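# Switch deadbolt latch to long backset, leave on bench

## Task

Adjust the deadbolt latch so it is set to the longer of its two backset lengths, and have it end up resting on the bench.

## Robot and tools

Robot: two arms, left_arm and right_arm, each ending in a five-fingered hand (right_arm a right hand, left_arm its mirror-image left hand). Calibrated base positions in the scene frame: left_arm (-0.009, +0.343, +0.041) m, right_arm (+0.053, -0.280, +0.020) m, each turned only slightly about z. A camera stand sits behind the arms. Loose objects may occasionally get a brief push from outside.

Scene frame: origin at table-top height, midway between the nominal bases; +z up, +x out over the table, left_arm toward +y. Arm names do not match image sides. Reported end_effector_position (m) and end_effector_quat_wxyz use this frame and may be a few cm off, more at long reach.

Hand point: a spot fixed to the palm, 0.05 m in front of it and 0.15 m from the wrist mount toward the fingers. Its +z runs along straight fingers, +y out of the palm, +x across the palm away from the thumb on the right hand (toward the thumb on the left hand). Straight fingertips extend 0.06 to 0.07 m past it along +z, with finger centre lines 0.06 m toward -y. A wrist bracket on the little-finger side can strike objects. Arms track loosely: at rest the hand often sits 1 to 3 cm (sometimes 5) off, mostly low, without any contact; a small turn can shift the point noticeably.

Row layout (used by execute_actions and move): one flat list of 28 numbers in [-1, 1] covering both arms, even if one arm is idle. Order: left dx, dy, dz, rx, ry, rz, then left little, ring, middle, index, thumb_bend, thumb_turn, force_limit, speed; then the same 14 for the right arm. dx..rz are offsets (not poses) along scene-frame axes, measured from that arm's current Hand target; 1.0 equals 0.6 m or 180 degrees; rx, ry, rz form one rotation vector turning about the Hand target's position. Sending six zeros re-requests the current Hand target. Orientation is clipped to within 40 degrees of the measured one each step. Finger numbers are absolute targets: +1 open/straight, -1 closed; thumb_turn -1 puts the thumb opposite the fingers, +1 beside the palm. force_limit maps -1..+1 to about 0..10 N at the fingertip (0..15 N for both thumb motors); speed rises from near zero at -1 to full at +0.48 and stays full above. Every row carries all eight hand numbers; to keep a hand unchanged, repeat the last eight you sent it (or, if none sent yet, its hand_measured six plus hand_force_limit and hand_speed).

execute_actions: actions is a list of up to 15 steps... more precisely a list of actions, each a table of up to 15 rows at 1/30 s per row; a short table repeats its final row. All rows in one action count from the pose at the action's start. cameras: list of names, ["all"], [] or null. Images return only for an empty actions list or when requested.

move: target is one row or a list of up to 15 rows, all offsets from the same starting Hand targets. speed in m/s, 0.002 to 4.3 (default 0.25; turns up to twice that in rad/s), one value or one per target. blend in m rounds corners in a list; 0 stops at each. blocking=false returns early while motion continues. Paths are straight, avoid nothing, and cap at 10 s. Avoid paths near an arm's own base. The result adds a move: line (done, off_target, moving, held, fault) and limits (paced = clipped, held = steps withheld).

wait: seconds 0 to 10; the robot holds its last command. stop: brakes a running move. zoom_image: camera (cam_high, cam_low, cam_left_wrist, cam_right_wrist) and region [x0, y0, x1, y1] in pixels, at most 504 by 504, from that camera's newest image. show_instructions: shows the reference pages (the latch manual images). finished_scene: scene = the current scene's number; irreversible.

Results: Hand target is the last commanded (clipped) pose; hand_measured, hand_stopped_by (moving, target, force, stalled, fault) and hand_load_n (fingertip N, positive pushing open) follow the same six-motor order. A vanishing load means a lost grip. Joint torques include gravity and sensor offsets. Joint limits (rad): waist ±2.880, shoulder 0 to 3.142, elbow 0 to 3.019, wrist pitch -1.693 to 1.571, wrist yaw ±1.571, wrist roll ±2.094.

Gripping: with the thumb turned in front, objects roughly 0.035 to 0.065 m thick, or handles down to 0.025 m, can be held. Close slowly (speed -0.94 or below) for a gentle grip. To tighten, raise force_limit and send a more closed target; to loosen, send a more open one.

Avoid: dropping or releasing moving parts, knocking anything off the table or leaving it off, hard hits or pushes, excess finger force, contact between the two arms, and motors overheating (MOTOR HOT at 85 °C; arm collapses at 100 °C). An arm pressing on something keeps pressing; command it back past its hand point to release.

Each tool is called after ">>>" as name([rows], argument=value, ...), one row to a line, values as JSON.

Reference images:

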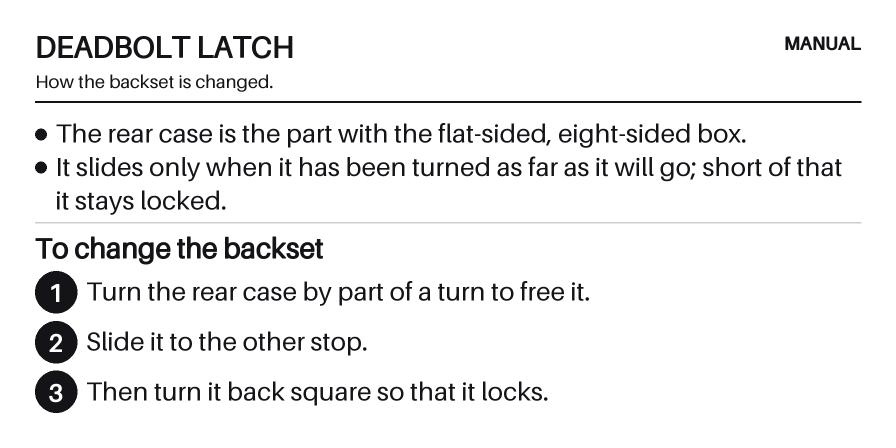

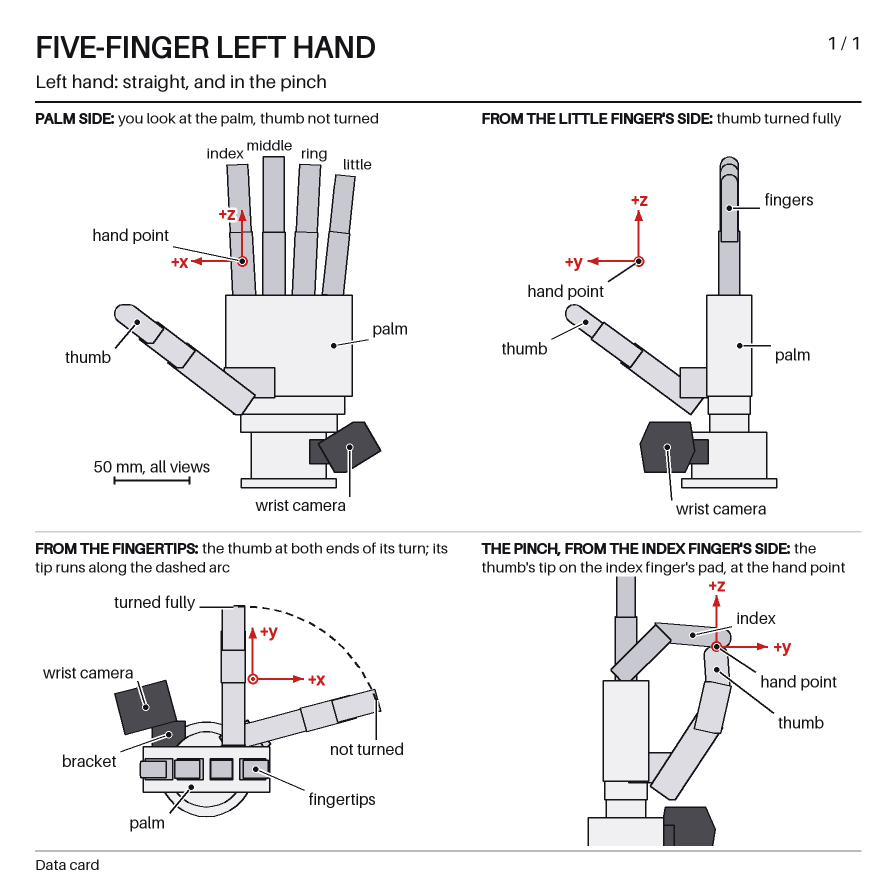

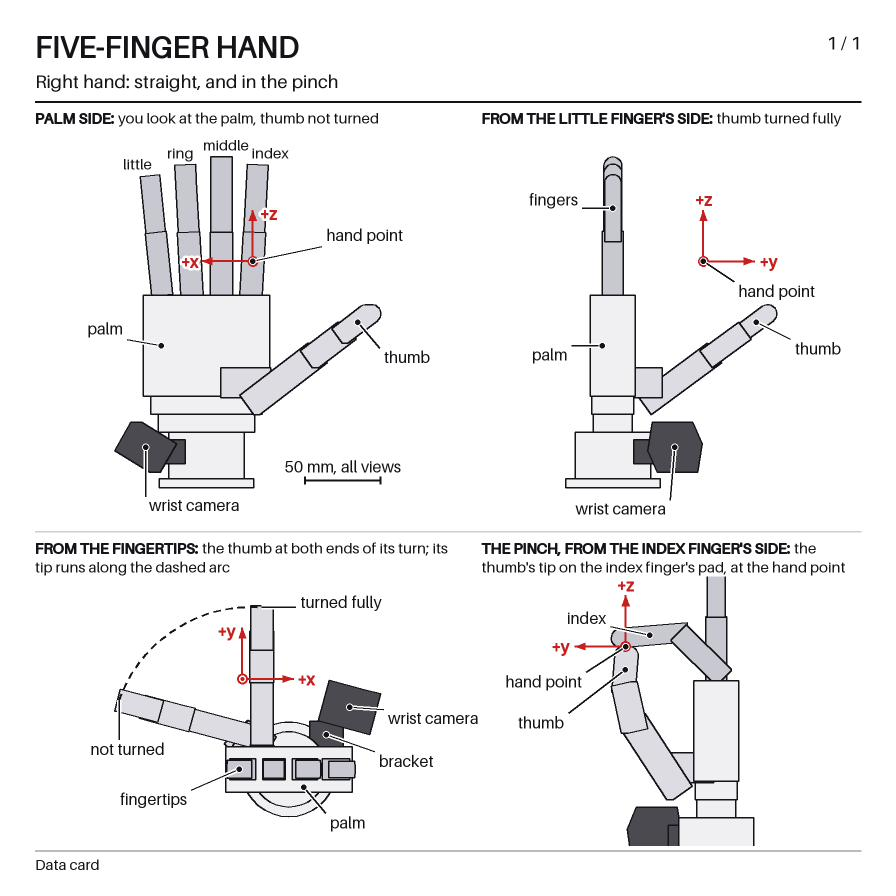

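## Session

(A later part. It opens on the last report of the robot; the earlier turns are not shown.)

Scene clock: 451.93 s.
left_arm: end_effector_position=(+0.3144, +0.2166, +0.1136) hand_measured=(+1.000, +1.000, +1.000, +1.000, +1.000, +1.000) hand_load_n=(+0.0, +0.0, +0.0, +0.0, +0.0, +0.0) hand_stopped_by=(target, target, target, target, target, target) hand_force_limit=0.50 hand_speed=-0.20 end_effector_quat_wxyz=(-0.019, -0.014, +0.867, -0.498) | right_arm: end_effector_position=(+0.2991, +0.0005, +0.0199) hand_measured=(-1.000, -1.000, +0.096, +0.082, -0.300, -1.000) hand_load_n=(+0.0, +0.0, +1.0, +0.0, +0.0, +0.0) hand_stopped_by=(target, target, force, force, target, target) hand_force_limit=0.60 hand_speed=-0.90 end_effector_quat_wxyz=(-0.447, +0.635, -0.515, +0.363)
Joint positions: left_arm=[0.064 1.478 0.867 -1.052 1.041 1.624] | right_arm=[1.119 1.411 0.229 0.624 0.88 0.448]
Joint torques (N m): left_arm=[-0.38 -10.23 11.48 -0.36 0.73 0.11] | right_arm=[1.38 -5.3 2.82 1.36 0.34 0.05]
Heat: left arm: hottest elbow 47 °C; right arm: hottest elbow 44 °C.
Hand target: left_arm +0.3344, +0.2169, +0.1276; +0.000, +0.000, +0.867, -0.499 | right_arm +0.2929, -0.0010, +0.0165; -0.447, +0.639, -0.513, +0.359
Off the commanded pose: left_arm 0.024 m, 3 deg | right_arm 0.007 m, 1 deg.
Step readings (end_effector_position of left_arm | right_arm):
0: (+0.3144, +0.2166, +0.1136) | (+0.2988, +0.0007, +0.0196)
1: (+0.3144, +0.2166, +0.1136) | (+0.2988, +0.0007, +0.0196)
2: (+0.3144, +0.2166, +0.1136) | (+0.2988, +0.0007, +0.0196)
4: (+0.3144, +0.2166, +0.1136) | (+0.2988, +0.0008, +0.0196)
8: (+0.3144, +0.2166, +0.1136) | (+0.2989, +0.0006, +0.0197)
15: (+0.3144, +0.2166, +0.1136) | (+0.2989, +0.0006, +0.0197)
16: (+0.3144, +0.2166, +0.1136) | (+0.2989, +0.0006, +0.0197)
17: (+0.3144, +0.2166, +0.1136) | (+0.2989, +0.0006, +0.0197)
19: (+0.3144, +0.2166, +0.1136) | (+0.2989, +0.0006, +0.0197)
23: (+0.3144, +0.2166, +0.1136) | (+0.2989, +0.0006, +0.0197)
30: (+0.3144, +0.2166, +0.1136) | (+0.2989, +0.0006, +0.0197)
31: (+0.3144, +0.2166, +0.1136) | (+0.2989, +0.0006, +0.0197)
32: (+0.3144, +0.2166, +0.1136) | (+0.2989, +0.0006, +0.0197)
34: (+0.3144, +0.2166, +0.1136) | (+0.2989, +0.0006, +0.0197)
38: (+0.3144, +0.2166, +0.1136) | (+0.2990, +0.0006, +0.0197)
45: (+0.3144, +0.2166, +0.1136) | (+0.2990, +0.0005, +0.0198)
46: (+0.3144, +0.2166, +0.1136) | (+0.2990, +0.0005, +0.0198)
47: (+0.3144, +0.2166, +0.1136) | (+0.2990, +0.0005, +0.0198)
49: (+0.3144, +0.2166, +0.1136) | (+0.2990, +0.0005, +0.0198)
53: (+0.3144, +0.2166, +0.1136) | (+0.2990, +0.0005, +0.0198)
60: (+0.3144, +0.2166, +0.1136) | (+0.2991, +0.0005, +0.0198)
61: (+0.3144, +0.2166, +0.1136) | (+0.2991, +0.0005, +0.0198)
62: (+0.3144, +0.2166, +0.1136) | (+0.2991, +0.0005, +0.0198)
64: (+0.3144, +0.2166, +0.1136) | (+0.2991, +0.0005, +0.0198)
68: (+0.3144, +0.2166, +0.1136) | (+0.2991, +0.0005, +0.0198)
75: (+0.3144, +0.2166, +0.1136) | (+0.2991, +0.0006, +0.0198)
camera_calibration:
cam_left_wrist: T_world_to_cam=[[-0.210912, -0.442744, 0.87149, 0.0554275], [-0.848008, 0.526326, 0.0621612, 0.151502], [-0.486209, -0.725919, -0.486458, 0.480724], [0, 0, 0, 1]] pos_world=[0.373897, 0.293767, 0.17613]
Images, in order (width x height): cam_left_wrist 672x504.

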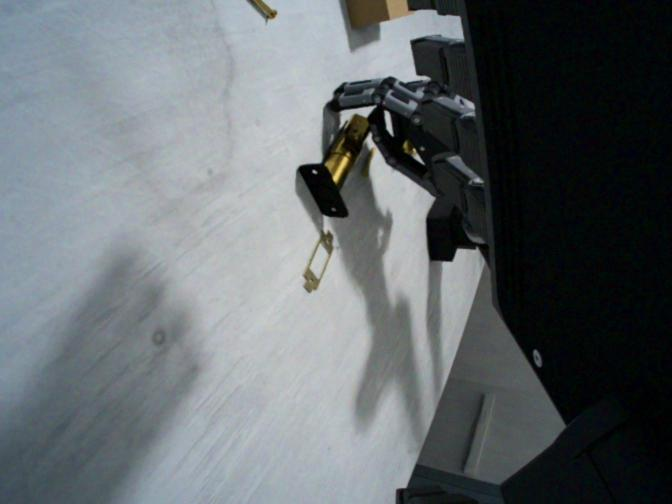

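>>> move([
  [0,0,0,0,0,0,1,1,1,1,1,1,0.5,-0.2,0,0,0,0,0,0,-1,-1,0.8,0.8,0.3,-1,0.6,-0.2],
  [0,0,0,0,0,0,1,1,1,1,1,1,0.5,-0.2,-0.01,-0.03,0.1,0,0,0,-1,-1,0.8,0.8,0.3,-1,0.6,-0.2],
  [0,0,0,0,0,0,1,1,1,1,1,1,0.5,-0.2,-0.08,-0.12,0.12,0,0,0,-1,-1,0.8,0.8,0.2,-1,0.6,-0.2],
], speed=0.2, cameras=["all"])

>>> zoom_image(camera="cam_left_wrist", region=[280, 90, 420, 230])

>>> zoom_image(camera="cam_high", region=[375, 160, 435, 220])

>>> zoom_image(camera="cam_low", region=[675, 285, 775, 335])

Scene clock: 456.53 s.
left_arm: end_effector_position=(+0.3144, +0.2166, +0.1136) hand_measured=(+1.000, +1.000, +1.000, +1.000, +1.000, +1.000) hand_load_n=(+0.0, +0.0, -0.5, +0.0, +0.0, +0.0) hand_stopped_by=(target, target, target, target, target, target) hand_force_limit=0.50 hand_speed=-0.20 end_effector_quat_wxyz=(-0.019, -0.014, +0.867, -0.498) | right_arm: end_effector_position=(+0.2477, -0.0756, +0.0876) hand_measured=(-1.000, -1.000, +0.800, +0.800, +0.200, -1.000) hand_load_n=(+0.0, +0.0, +0.0, +0.0, +0.0, +0.0) hand_stopped_by=(target, target, target, target, target, target) hand_force_limit=0.60 hand_speed=-0.20 end_effector_quat_wxyz=(-0.444, +0.638, -0.513, +0.363)
Joint positions: left_arm=[0.064 1.478 0.867 -1.052 1.041 1.624] | right_arm=[1.233 0.571 0.149 -0.227 0.969 0.552]
Joint torques (N m): left_arm=[-0.32 -10.05 11.48 -0.38 0.73 0.11] | right_arm=[1.44 0.5 7.9 0.65 0.6 0.09]
Heat: left arm: hottest elbow 47 °C; right arm: hottest elbow 44 °C.
Hand target: left_arm +0.3344, +0.2169, +0.1276; +0.000, +0.000, +0.867, -0.499 | right_arm +0.2449, -0.0730, +0.0886; -0.447, +0.639, -0.513, +0.359
Off the commanded pose: left_arm 0.024 m, 3 deg | right_arm 0.004 m, 1 deg.
move: off_target (left_arm)
camera_calibration:
cam_left_wrist: T_world_to_cam=[[-0.210912, -0.442744, 0.87149, 0.0554275], [-0.848008, 0.526326, 0.0621612, 0.151502], [-0.486209, -0.725919, -0.486458, 0.480724], [0, 0, 0, 1]] pos_world=[0.373897, 0.293767, 0.17613]
cam_right_wrist: T_world_to_cam=[[-0.230248, -0.273919, -0.933785, 0.125703], [-0.729838, 0.683313, -0.0204851, 0.229867], [0.643679, 0.676795, -0.357248, 0.0352816], [0, 0, 0, 1]] pos_world=[0.173998, -0.146517, 0.134693]

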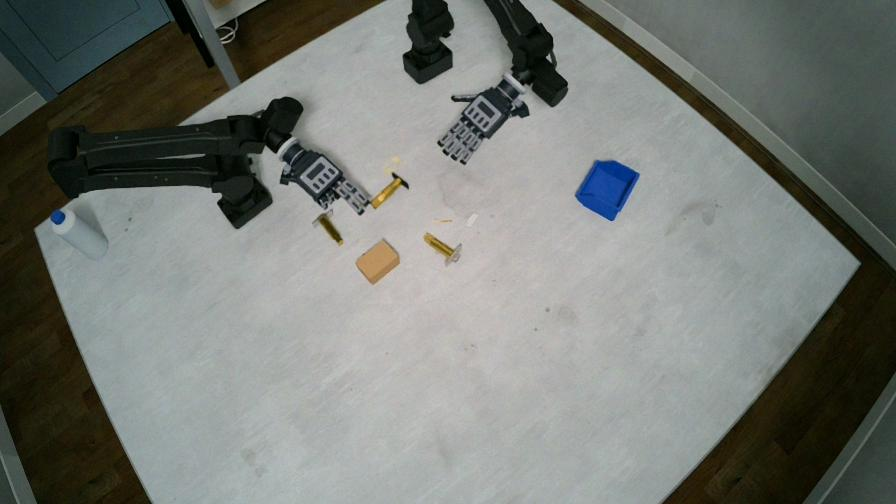

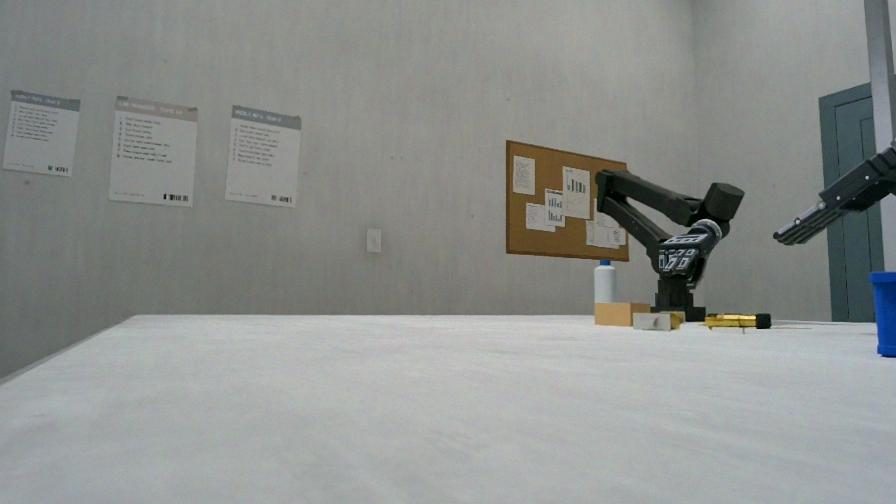

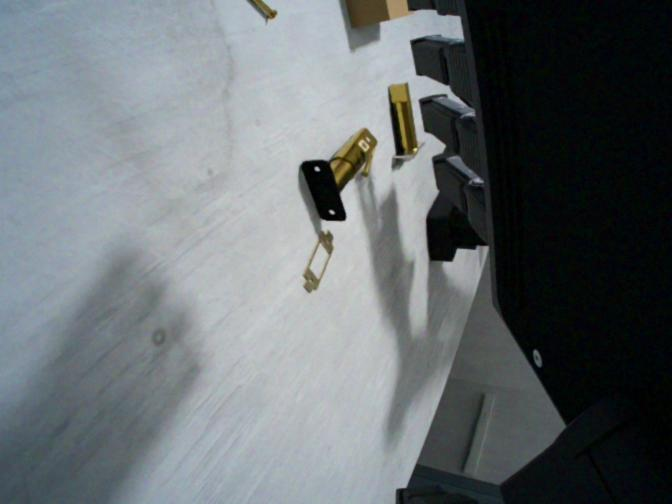

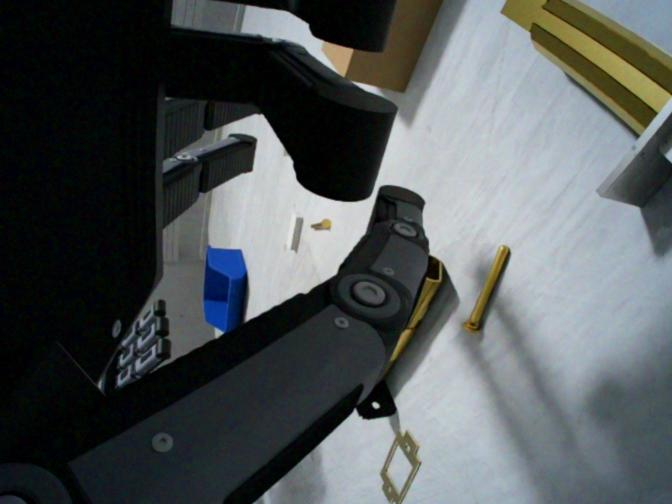

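Scaled by 3.600 from the camera's 672x504 image, which has a finer 960x720 frame.

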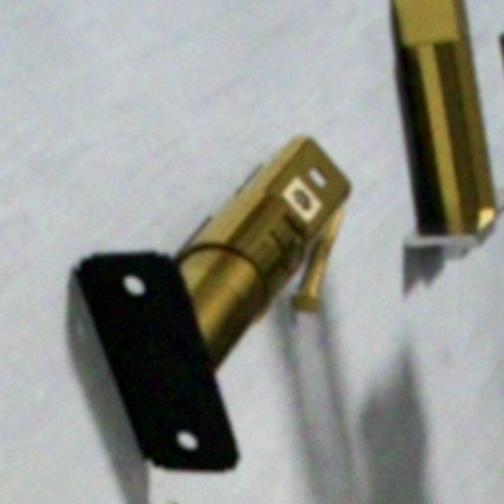

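Scaled by 8.400 from the camera's 896x504 image, which has a finer 1280x720 frame.

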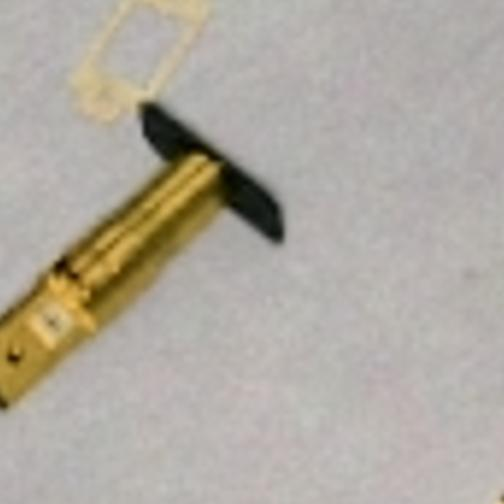

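Scaled by 5.040 from the camera's 896x504 image, which has a finer 1280x720 frame.

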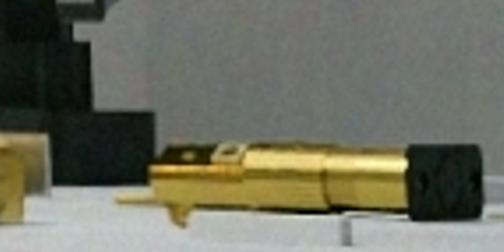

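>>> move(target=[0,0,0,0,0,0,1,1,1,1,1,1,0.5,-0.2,-0.124,0.1362,0.04,-0.0451,0.2174,-0.0079,-1,1,1,1,-0.9,-1,0.6,-0.2], speed=0.2, cameras=["cam_left_wrist","cam_high","cam_low"])

>>> zoom_image(camera="cam_high", region=[355, 150, 425, 220])

>>> zoom_image(camera="cam_left_wrist", region=[280, 90, 420, 230])

Scene clock: 464.83 s.
left_arm: end_effector_position=(+0.3144, +0.2166, +0.1136) hand_measured=(+1.000, +1.000, +1.000, +1.000, +1.000, +1.000) hand_load_n=(+0.0, +0.0, +0.0, +0.0, +0.0, -0.5) hand_stopped_by=(target, target, target, target, target, target) hand_force_limit=0.50 hand_speed=-0.20 end_effector_quat_wxyz=(-0.019, -0.014, +0.867, -0.498) | right_arm: end_effector_position=(+0.1619, -0.0079, +0.0943) hand_measured=(-1.000, +1.000, +1.000, +1.000, -0.900, -1.000) hand_load_n=(+0.0, +0.0, +0.0, +0.0, +0.0, +0.0) hand_stopped_by=(target, target, target, target, target, target) hand_force_limit=0.60 hand_speed=-0.20 end_effector_quat_wxyz=(-0.186, +0.757, -0.602, +0.172)
Joint positions: left_arm=[0.064 1.478 0.867 -1.052 1.041 1.624] | right_arm=[1.232 1.011 0.632 -0.954 0.458 0.995]
Joint torques (N m): left_arm=[-0.38 -10.17 11.51 -0.4 0.73 0.11] | right_arm=[-0.5 -3.43 10.82 -0.14 0.22 0.11]
Heat: left arm: hottest elbow 48 °C; right arm: hottest elbow 45 °C.
Hand target: left_arm +0.3344, +0.2169, +0.1276; +0.000, +0.000, +0.867, -0.499 | right_arm +0.1705, +0.0088, +0.1125; -0.200, +0.745, -0.614, +0.164
Off the commanded pose: left_arm 0.024 m, 3 deg | right_arm 0.026 m, 3 deg.
move: off_target (left_arm, right_arm)
camera_calibration:
cam_left_wrist: T_world_to_cam=[[-0.210912, -0.442744, 0.87149, 0.0554275], [-0.848008, 0.526326, 0.0621612, 0.151502], [-0.486209, -0.725919, -0.486458, 0.480724], [0, 0, 0, 1]] pos_world=[0.373897, 0.293767, 0.17613]
Images, in order (width x height): cam_high 896x504, cam_low 896x504, cam_left_wrist 672x504.

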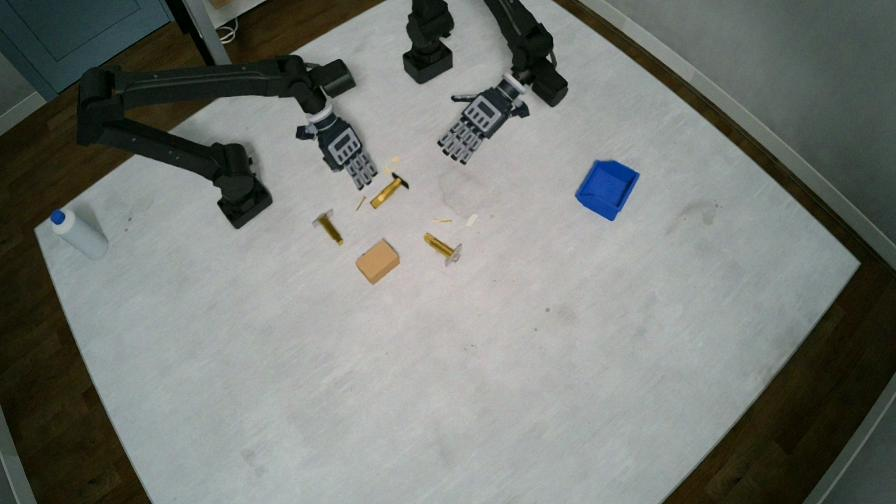

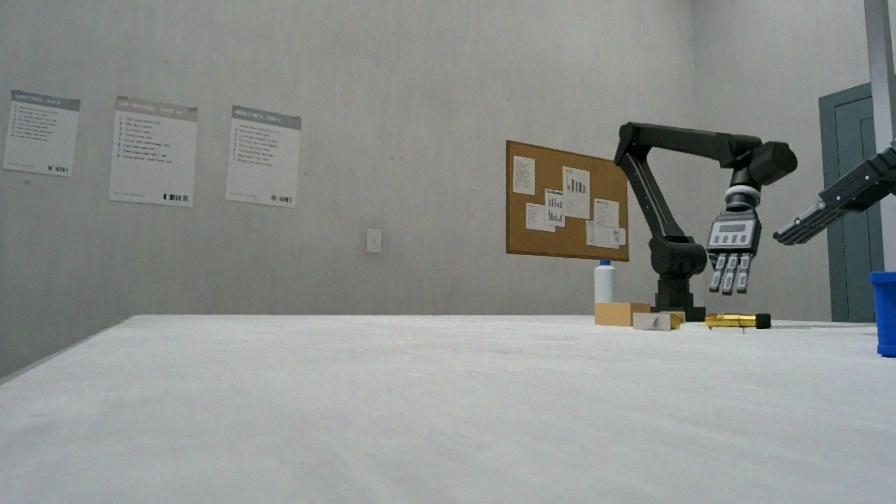

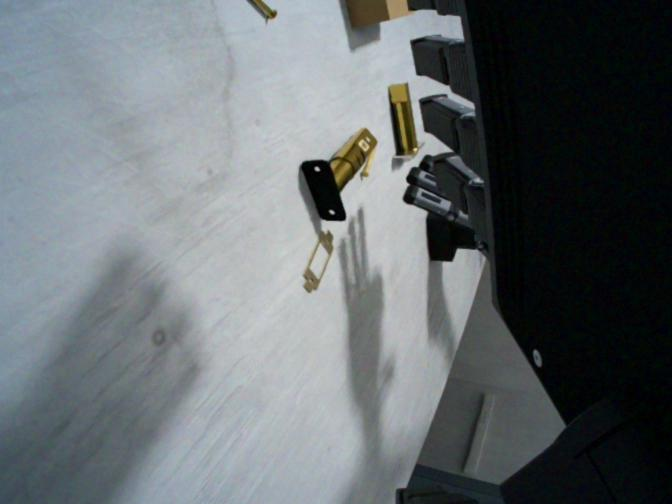

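Scaled by 7.200 from the camera's 896x504 image, which has a finer 1280x720 frame.

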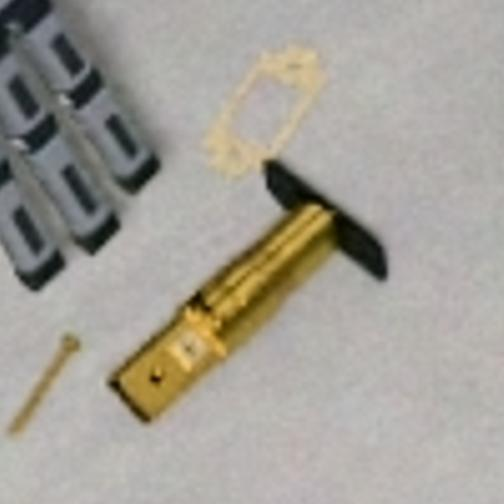

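Scaled by 3.600 from the camera's 672x504 image, which has a finer 960x720 frame.

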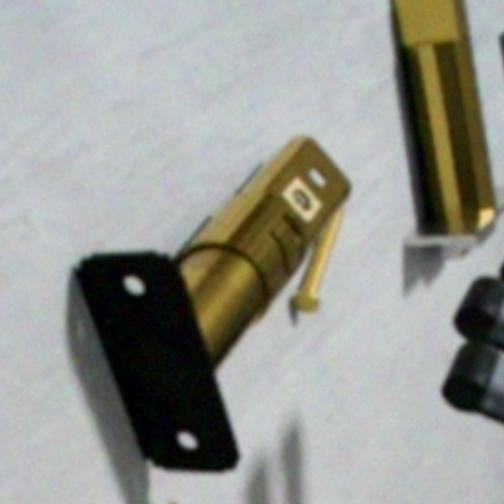

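>>> move([
  [0,0,0,0,0,0,1,1,1,1,1,1,0.5,-0.2,0.0225,-0.0535,-0.0208,0,0,0,-1,-1,1,1,-0.9,-1,0.6,-0.2],
  [0,0,0,0,0,0,1,1,1,1,1,1,0.5,-0.2,0.0225,-0.0535,-0.1158,0,0,0,-1,-1,1,1,-0.9,-1,0.6,-0.2],
], speed=[0.2,0.12], cameras=["cam_left_wrist","cam_high","cam_low"])

>>> zoom_image(camera="cam_high", region=[355, 150, 425, 220])

>>> zoom_image(camera="cam_left_wrist", region=[280, 90, 420, 230])

>>> zoom_image(camera="cam_low", region=[675, 265, 775, 335])

Scene clock: 468.93 s.
left_arm: end_effector_position=(+0.3144, +0.2166, +0.1136) hand_measured=(+1.000, +1.000, +1.000, +1.000, +1.000, +1.000) hand_load_n=(+0.0, +0.0, +0.0, +0.0, +0.0, +0.0) hand_stopped_by=(target, target, target, target, target, target) hand_force_limit=0.50 hand_speed=-0.20 end_effector_quat_wxyz=(-0.019, -0.014, +0.867, -0.498) | right_arm: end_effector_position=(+0.1821, -0.0199, +0.0482) hand_measured=(-1.000, -1.000, +1.000, +1.000, -0.900, -1.000) hand_load_n=(+0.0, +0.0, +0.0, +0.0, +0.0, +0.0) hand_stopped_by=(target, target, target, target, target, target) hand_force_limit=0.60 hand_speed=-0.20 end_effector_quat_wxyz=(-0.204, +0.744, -0.615, +0.163)
Joint positions: left_arm=[0.064 1.478 0.867 -1.052 1.041 1.624] | right_arm=[1.136 1.03 0.499 -0.724 0.431 0.924]
Joint torques (N m): left_arm=[-0.32 -10.11 11.47 -0.38 0.74 0.11] | right_arm=[-0.62 -3.25 6.09 1.01 0.22 -0.16]
Heat: left arm: hottest elbow 48 °C; right arm: hottest elbow 46 °C.
Hand target: left_arm +0.3344, +0.2169, +0.1276; +0.000, +0.000, +0.867, -0.499 | right_arm +0.1840, -0.0233, +0.0431; -0.200, +0.745, -0.614, +0.164
Off the commanded pose: left_arm 0.024 m, 3 deg | right_arm 0.007 m, 0 deg.
move: off_target (left_arm)
camera_calibration:
cam_left_wrist: T_world_to_cam=[[-0.210912, -0.442744, 0.87149, 0.0554275], [-0.848008, 0.526326, 0.0621612, 0.151502], [-0.486209, -0.725919, -0.486458, 0.480724], [0, 0, 0, 1]] pos_world=[0.373897, 0.293767, 0.17613]
Images, in order (width x height): cam_high 896x504, cam_low 896x504, cam_left_wrist 672x504.

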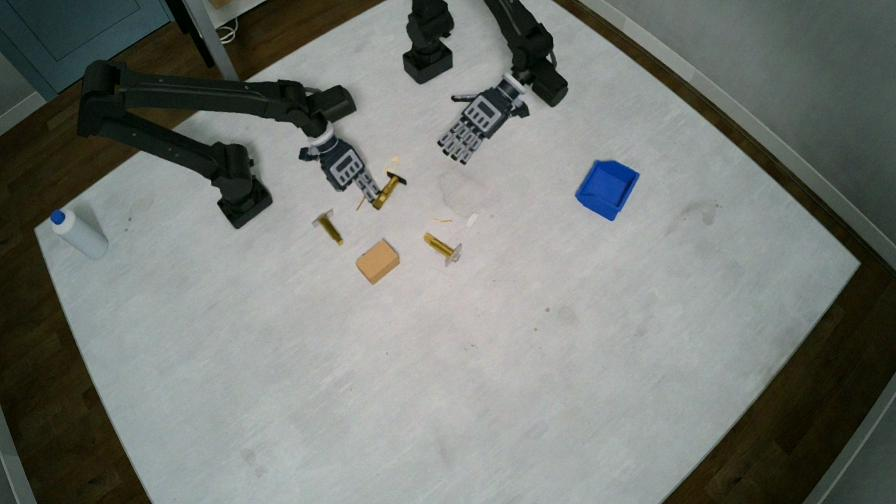

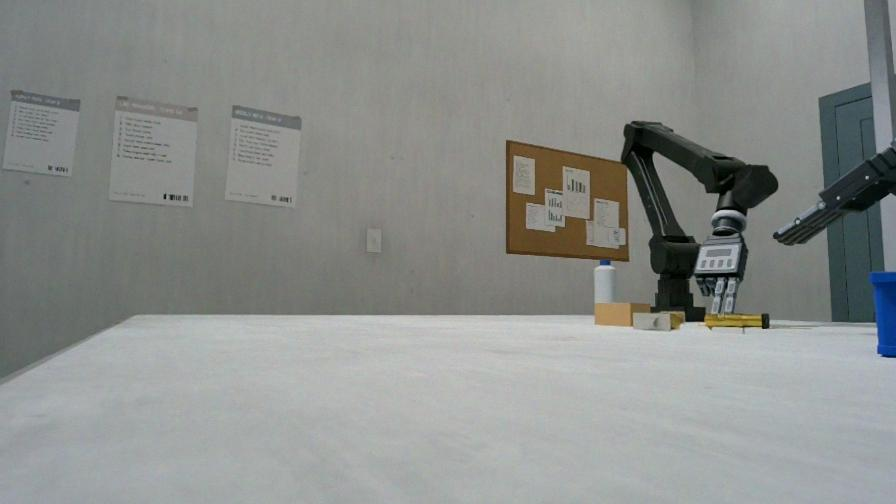

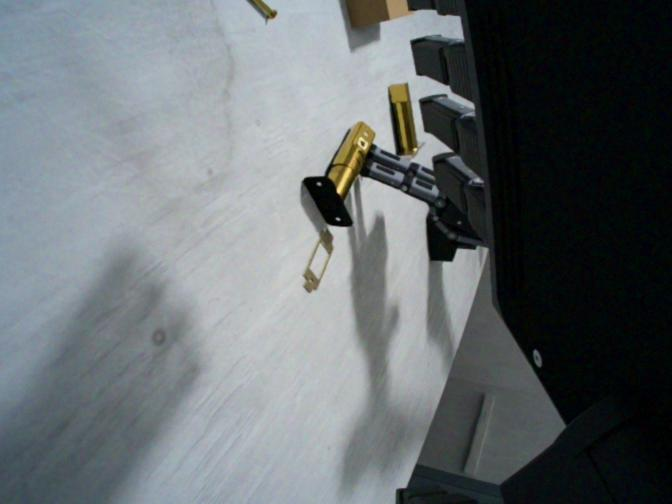

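Scaled by 7.200 from the camera's 896x504 image, which has a finer 1280x720 frame.

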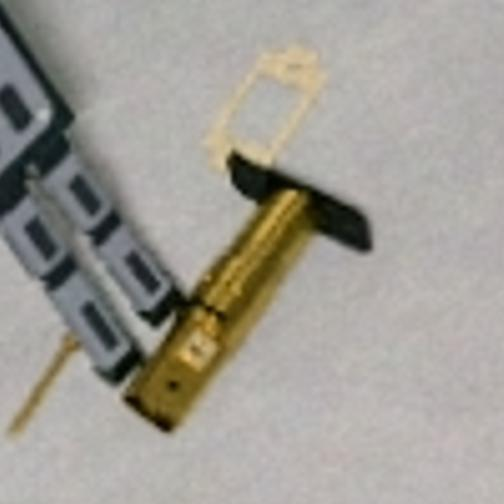

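Scaled by 3.600 from the camera's 672x504 image, which has a finer 960x720 frame.

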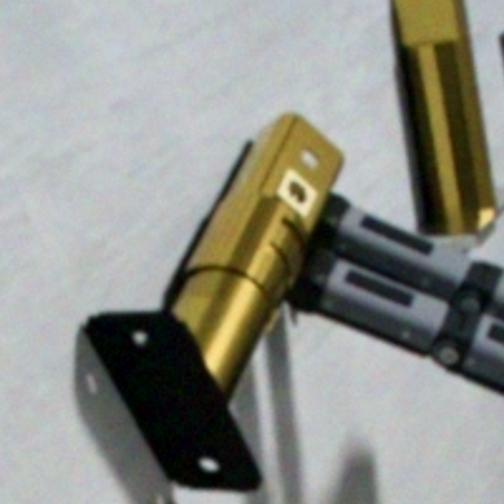

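Scaled by 5.040 from the camera's 896x504 image, which has a finer 1280x720 frame.

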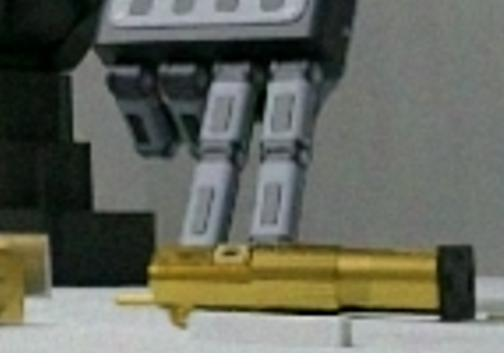

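>>> move([
  [0,0,0,0,0,0,1,1,1,1,1,1,0.5,-0.2,0.0847,-0.0423,0,0,0,0.161,-1,-1,1,1,-0.9,-1,0.6,-0.2],
  [0,0,0,0,0,0,1,1,1,1,1,1,0.5,-0.2,0.1642,-0.0488,0,0,0,0.30,-1,-1,1,1,-0.9,-1,0.6,-0.2],
], speed=0.1, blend=[0.02,0], cameras=["cam_left_wrist","cam_high","cam_low"])

>>> zoom_image(camera="cam_high", region=[355, 150, 425, 220])

>>> zoom_image(camera="cam_left_wrist", region=[280, 90, 420, 230])

>>> zoom_image(camera="cam_low", region=[675, 265, 775, 335])

Scene clock: 475.67 s.
left_arm: end_effector_position=(+0.3144, +0.2166, +0.1136) hand_measured=(+1.000, +1.000, +1.000, +1.000, +1.000, +1.000) hand_load_n=(+0.0, -0.5, +0.0, +0.0, +0.0, +0.0) hand_stopped_by=(target, target, target, target, target, target) hand_force_limit=0.50 hand_speed=-0.20 end_effector_quat_wxyz=(-0.019, -0.014, +0.867, -0.498) | right_arm: end_effector_position=(+0.2677, -0.0571, +0.0371) hand_measured=(-1.000, -1.000, +1.000, +1.000, -0.900, -1.000) hand_load_n=(+0.0, +0.0, +0.0, +0.0, +0.0, +0.0) hand_stopped_by=(target, target, target, target, target, target) hand_force_limit=0.60 hand_speed=-0.20 end_effector_quat_wxyz=(-0.252, +0.943, -0.211, +0.051)
Joint positions: left_arm=[0.064 1.478 0.867 -1.052 1.041 1.624] | right_arm=[0.597 1.179 0.55 -0.478 -0.245 -0.43]
Joint torques (N m): left_arm=[-0.38 -10.17 11.47 -0.39 0.73 0.11] | right_arm=[-0.73 -3.72 9.39 0.27 -0.15 -0.15]
Heat: left arm: hottest elbow 48 °C; right arm: hottest elbow 47 °C.
Hand target: left_arm +0.3344, +0.2169, +0.1276; +0.000, +0.000, +0.867, -0.499 | right_arm +0.2825, -0.0526, +0.0430; -0.253, +0.943, -0.209, +0.055
Off the commanded pose: left_arm 0.024 m, 3 deg | right_arm 0.017 m, 1 deg.
move: off_target (left_arm, right_arm)
camera_calibration:
cam_left_wrist: T_world_to_cam=[[-0.210912, -0.442744, 0.87149, 0.0554275], [-0.848008, 0.526326, 0.0621612, 0.151502], [-0.486209, -0.725919, -0.486458, 0.480724], [0, 0, 0, 1]] pos_world=[0.373897, 0.293767, 0.17613]
Images, in order (width x height): cam_high 896x504, cam_low 896x504, cam_left_wrist 672x504.

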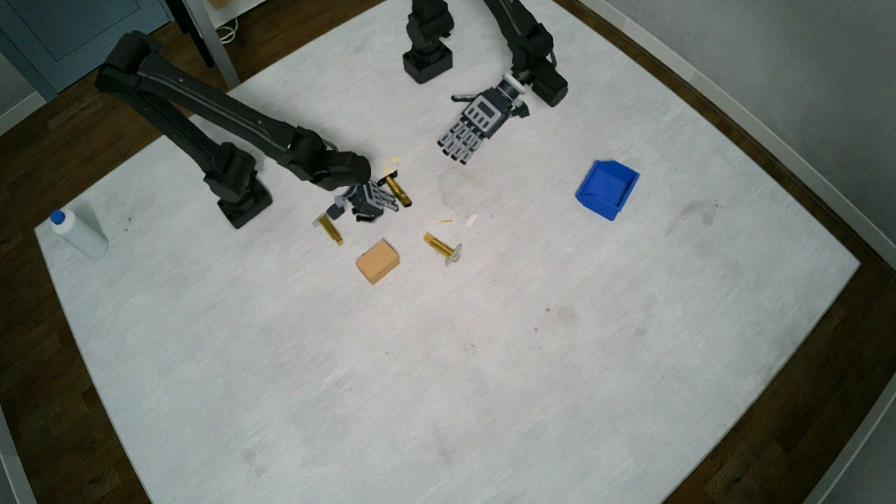

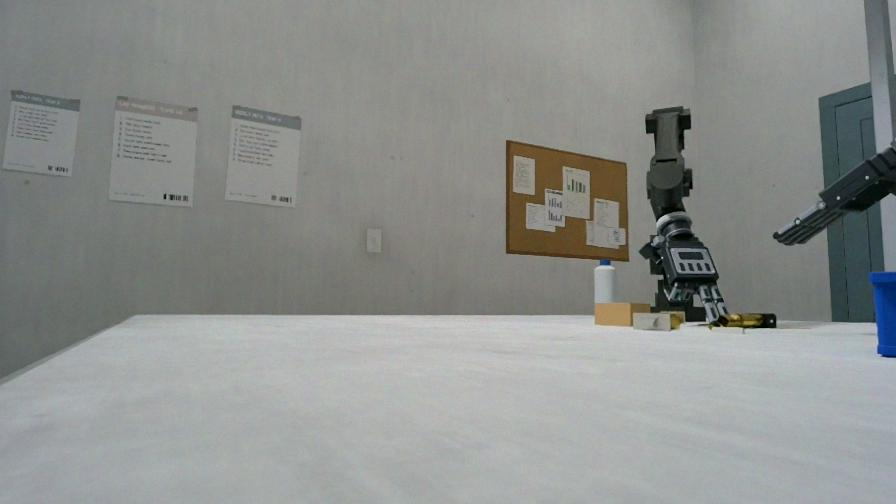

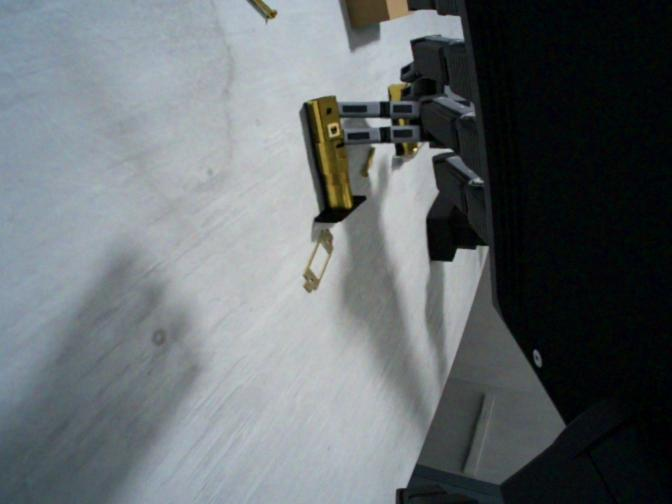

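Scaled by 7.200 from the camera's 896x504 image, which has a finer 1280x720 frame.

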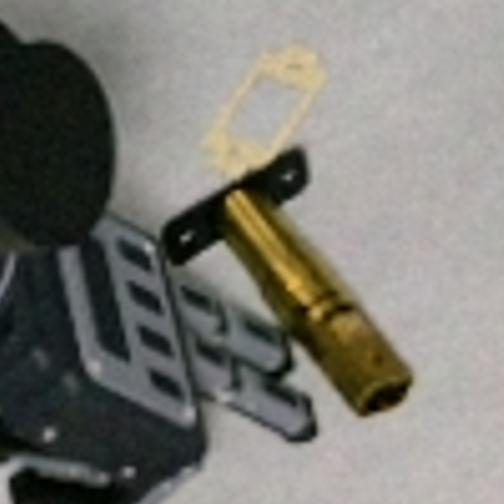

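Scaled by 3.600 from the camera's 672x504 image, which has a finer 960x720 frame.

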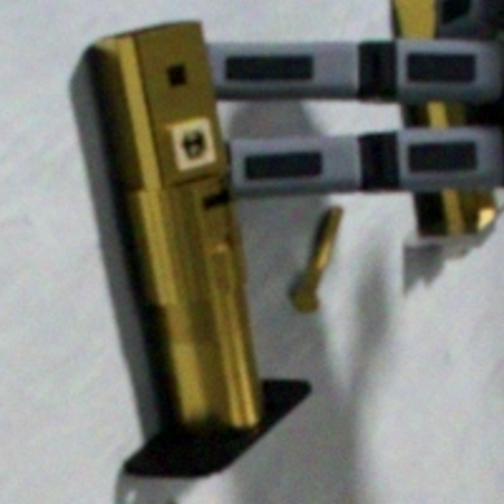

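Scaled by 5.040 from the camera's 896x504 image, which has a finer 1280x720 frame.

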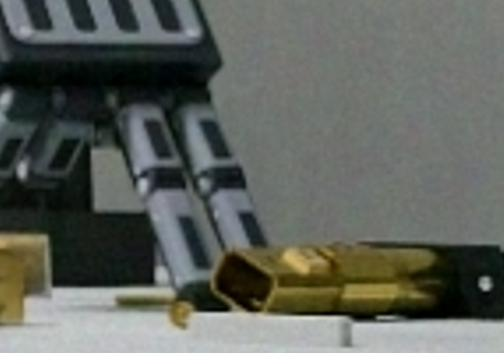

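>>> move([
  [0,0,0,0,0,0,1,1,1,1,1,1,0.5,-0.2,-0.03,-0.07,0.05,0,0,0,-1,-1,1,1,-0.9,-1,0.6,-0.2],
  [-0.01,-0.03,0,-0.0564,0.0025,-0.0277,-1,-1,0.8,0.8,0.2,-1,0.5,-0.2,-0.13,-0.24,0.15,0,0,0,-1,1,1,1,-0.9,-1,0.6,-0.2],
], speed=[0.15,0.25], cameras=["cam_left_wrist","cam_high","cam_low"])

>>> zoom_image(camera="cam_high", region=[365, 160, 425, 220])

>>> zoom_image(camera="cam_left_wrist", region=[260, 70, 440, 250])

>>> zoom_image(camera="cam_low", region=[705, 295, 785, 335])

Scene clock: 482.13 s.
left_arm: end_effector_position=(+0.3099, +0.1967, +0.1197) hand_measured=(-1.000, -1.000, +0.800, +0.800, +0.200, -1.000) hand_load_n=(+0.0, +0.0, +0.0, +0.0, +0.0, +0.0) hand_stopped_by=(target, target, target, target, target, target) hand_force_limit=0.50 hand_speed=-0.20 end_effector_quat_wxyz=(-0.038, +0.028, +0.819, -0.572) | right_arm: end_effector_position=(+0.2006, -0.1948, +0.1276) hand_measured=(-1.000, +1.000, +1.000, +1.000, -0.900, -1.000) hand_load_n=(+0.0, +0.0, +0.0, +0.0, +0.0, +0.0) hand_stopped_by=(target, target, target, target, target, target) hand_force_limit=0.60 hand_speed=-0.20 end_effector_quat_wxyz=(-0.252, +0.943, -0.209, +0.053)
Joint positions: left_arm=[0.065 1.584 0.911 -1.25 1.198 1.915] | right_arm=[0.153 0.633 0.546 -1.16 -0.415 -0.866]
Joint torques (N m): left_arm=[0.21 -10.05 10.58 -0.76 0.72 0.12] | right_arm=[-0.73 0.26 9.03 -0.01 -0.43 -0.16]
Heat: left arm: hottest elbow 48 °C; right arm: hottest elbow 47 °C.
Hand target: left_arm +0.3285, +0.1989, +0.1276; -0.025, +0.036, +0.818, -0.573 | right_arm +0.2044, -0.1966, +0.1330; -0.253, +0.943, -0.209, +0.055
Off the commanded pose: left_arm 0.020 m, 2 deg | right_arm 0.007 m, 0 deg.
move: off_target (left_arm); target 2's new numbers were sent with left_arm's hand 0.020 m and 2 deg from that target
camera_calibration:
cam_left_wrist: T_world_to_cam=[[-0.249949, -0.259661, 0.932792, 0.00914299], [-0.798352, 0.60037, -0.0467996, 0.140897], [-0.547868, -0.756394, -0.357363, 0.476704], [0, 0, 0, 1]] pos_world=[0.375942, 0.27836, 0.168422]
Images, in order (width x height): cam_high 896x504, cam_low 896x504, cam_left_wrist 672x504.

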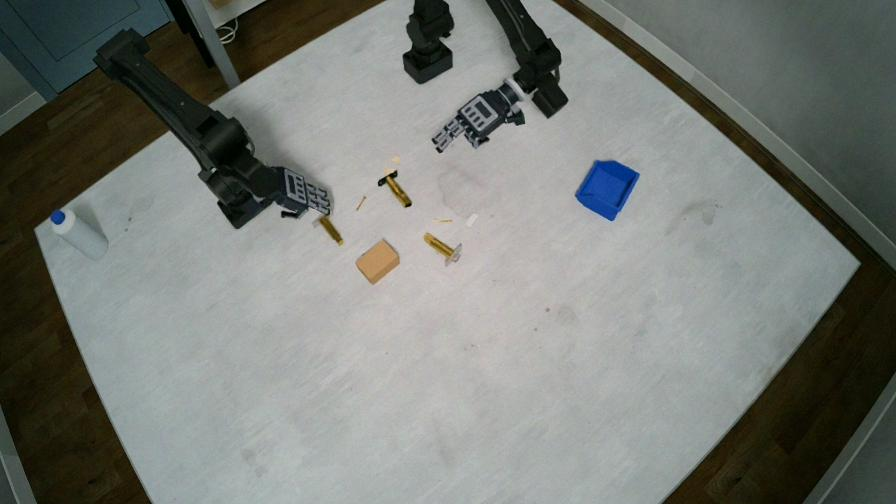

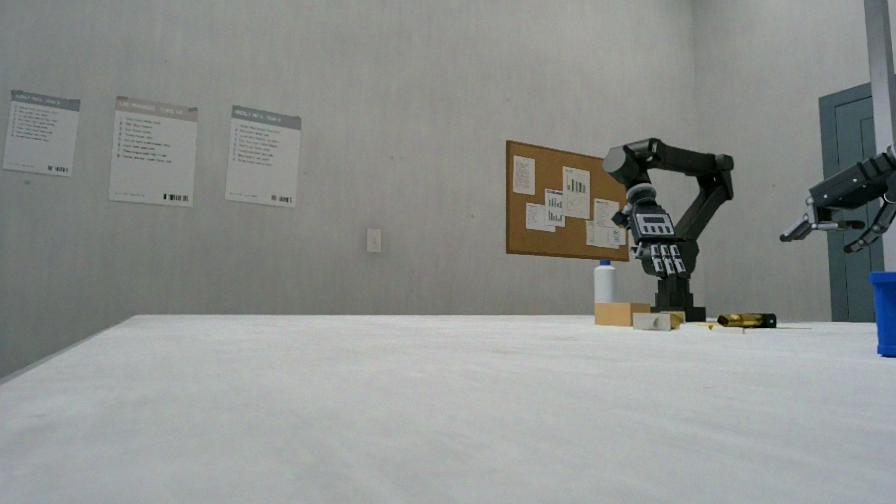

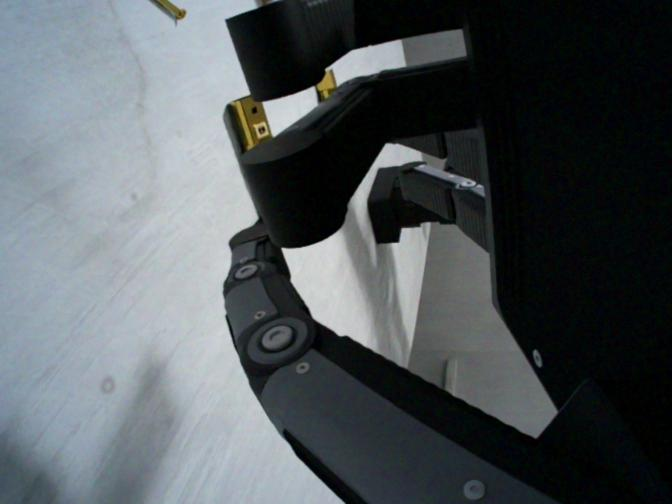

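Scaled by 8.400 from the camera's 896x504 image, which has a finer 1280x720 frame.

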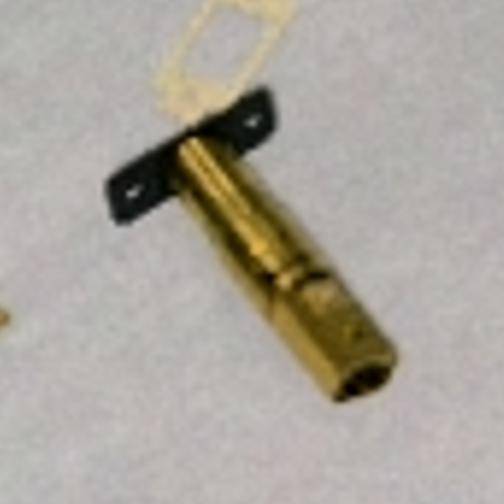

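Scaled by 2.800 from the camera's 672x504 image, which has a finer 960x720 frame.

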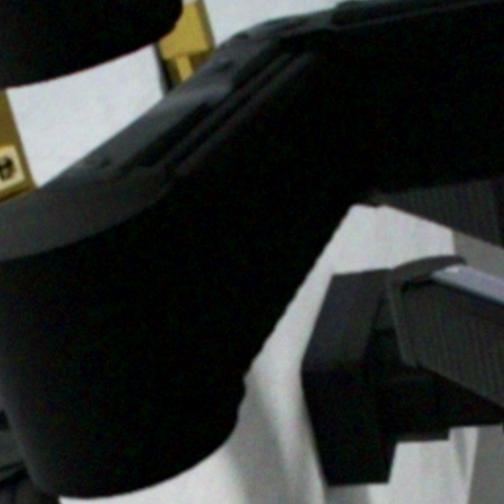

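Scaled by 6.300 from the camera's 896x504 image, which has a finer 1280x720 frame.

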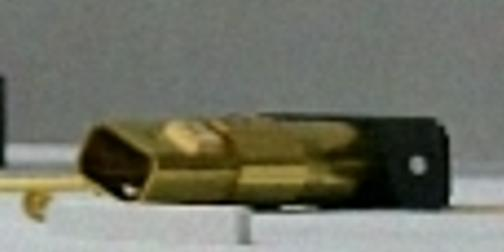

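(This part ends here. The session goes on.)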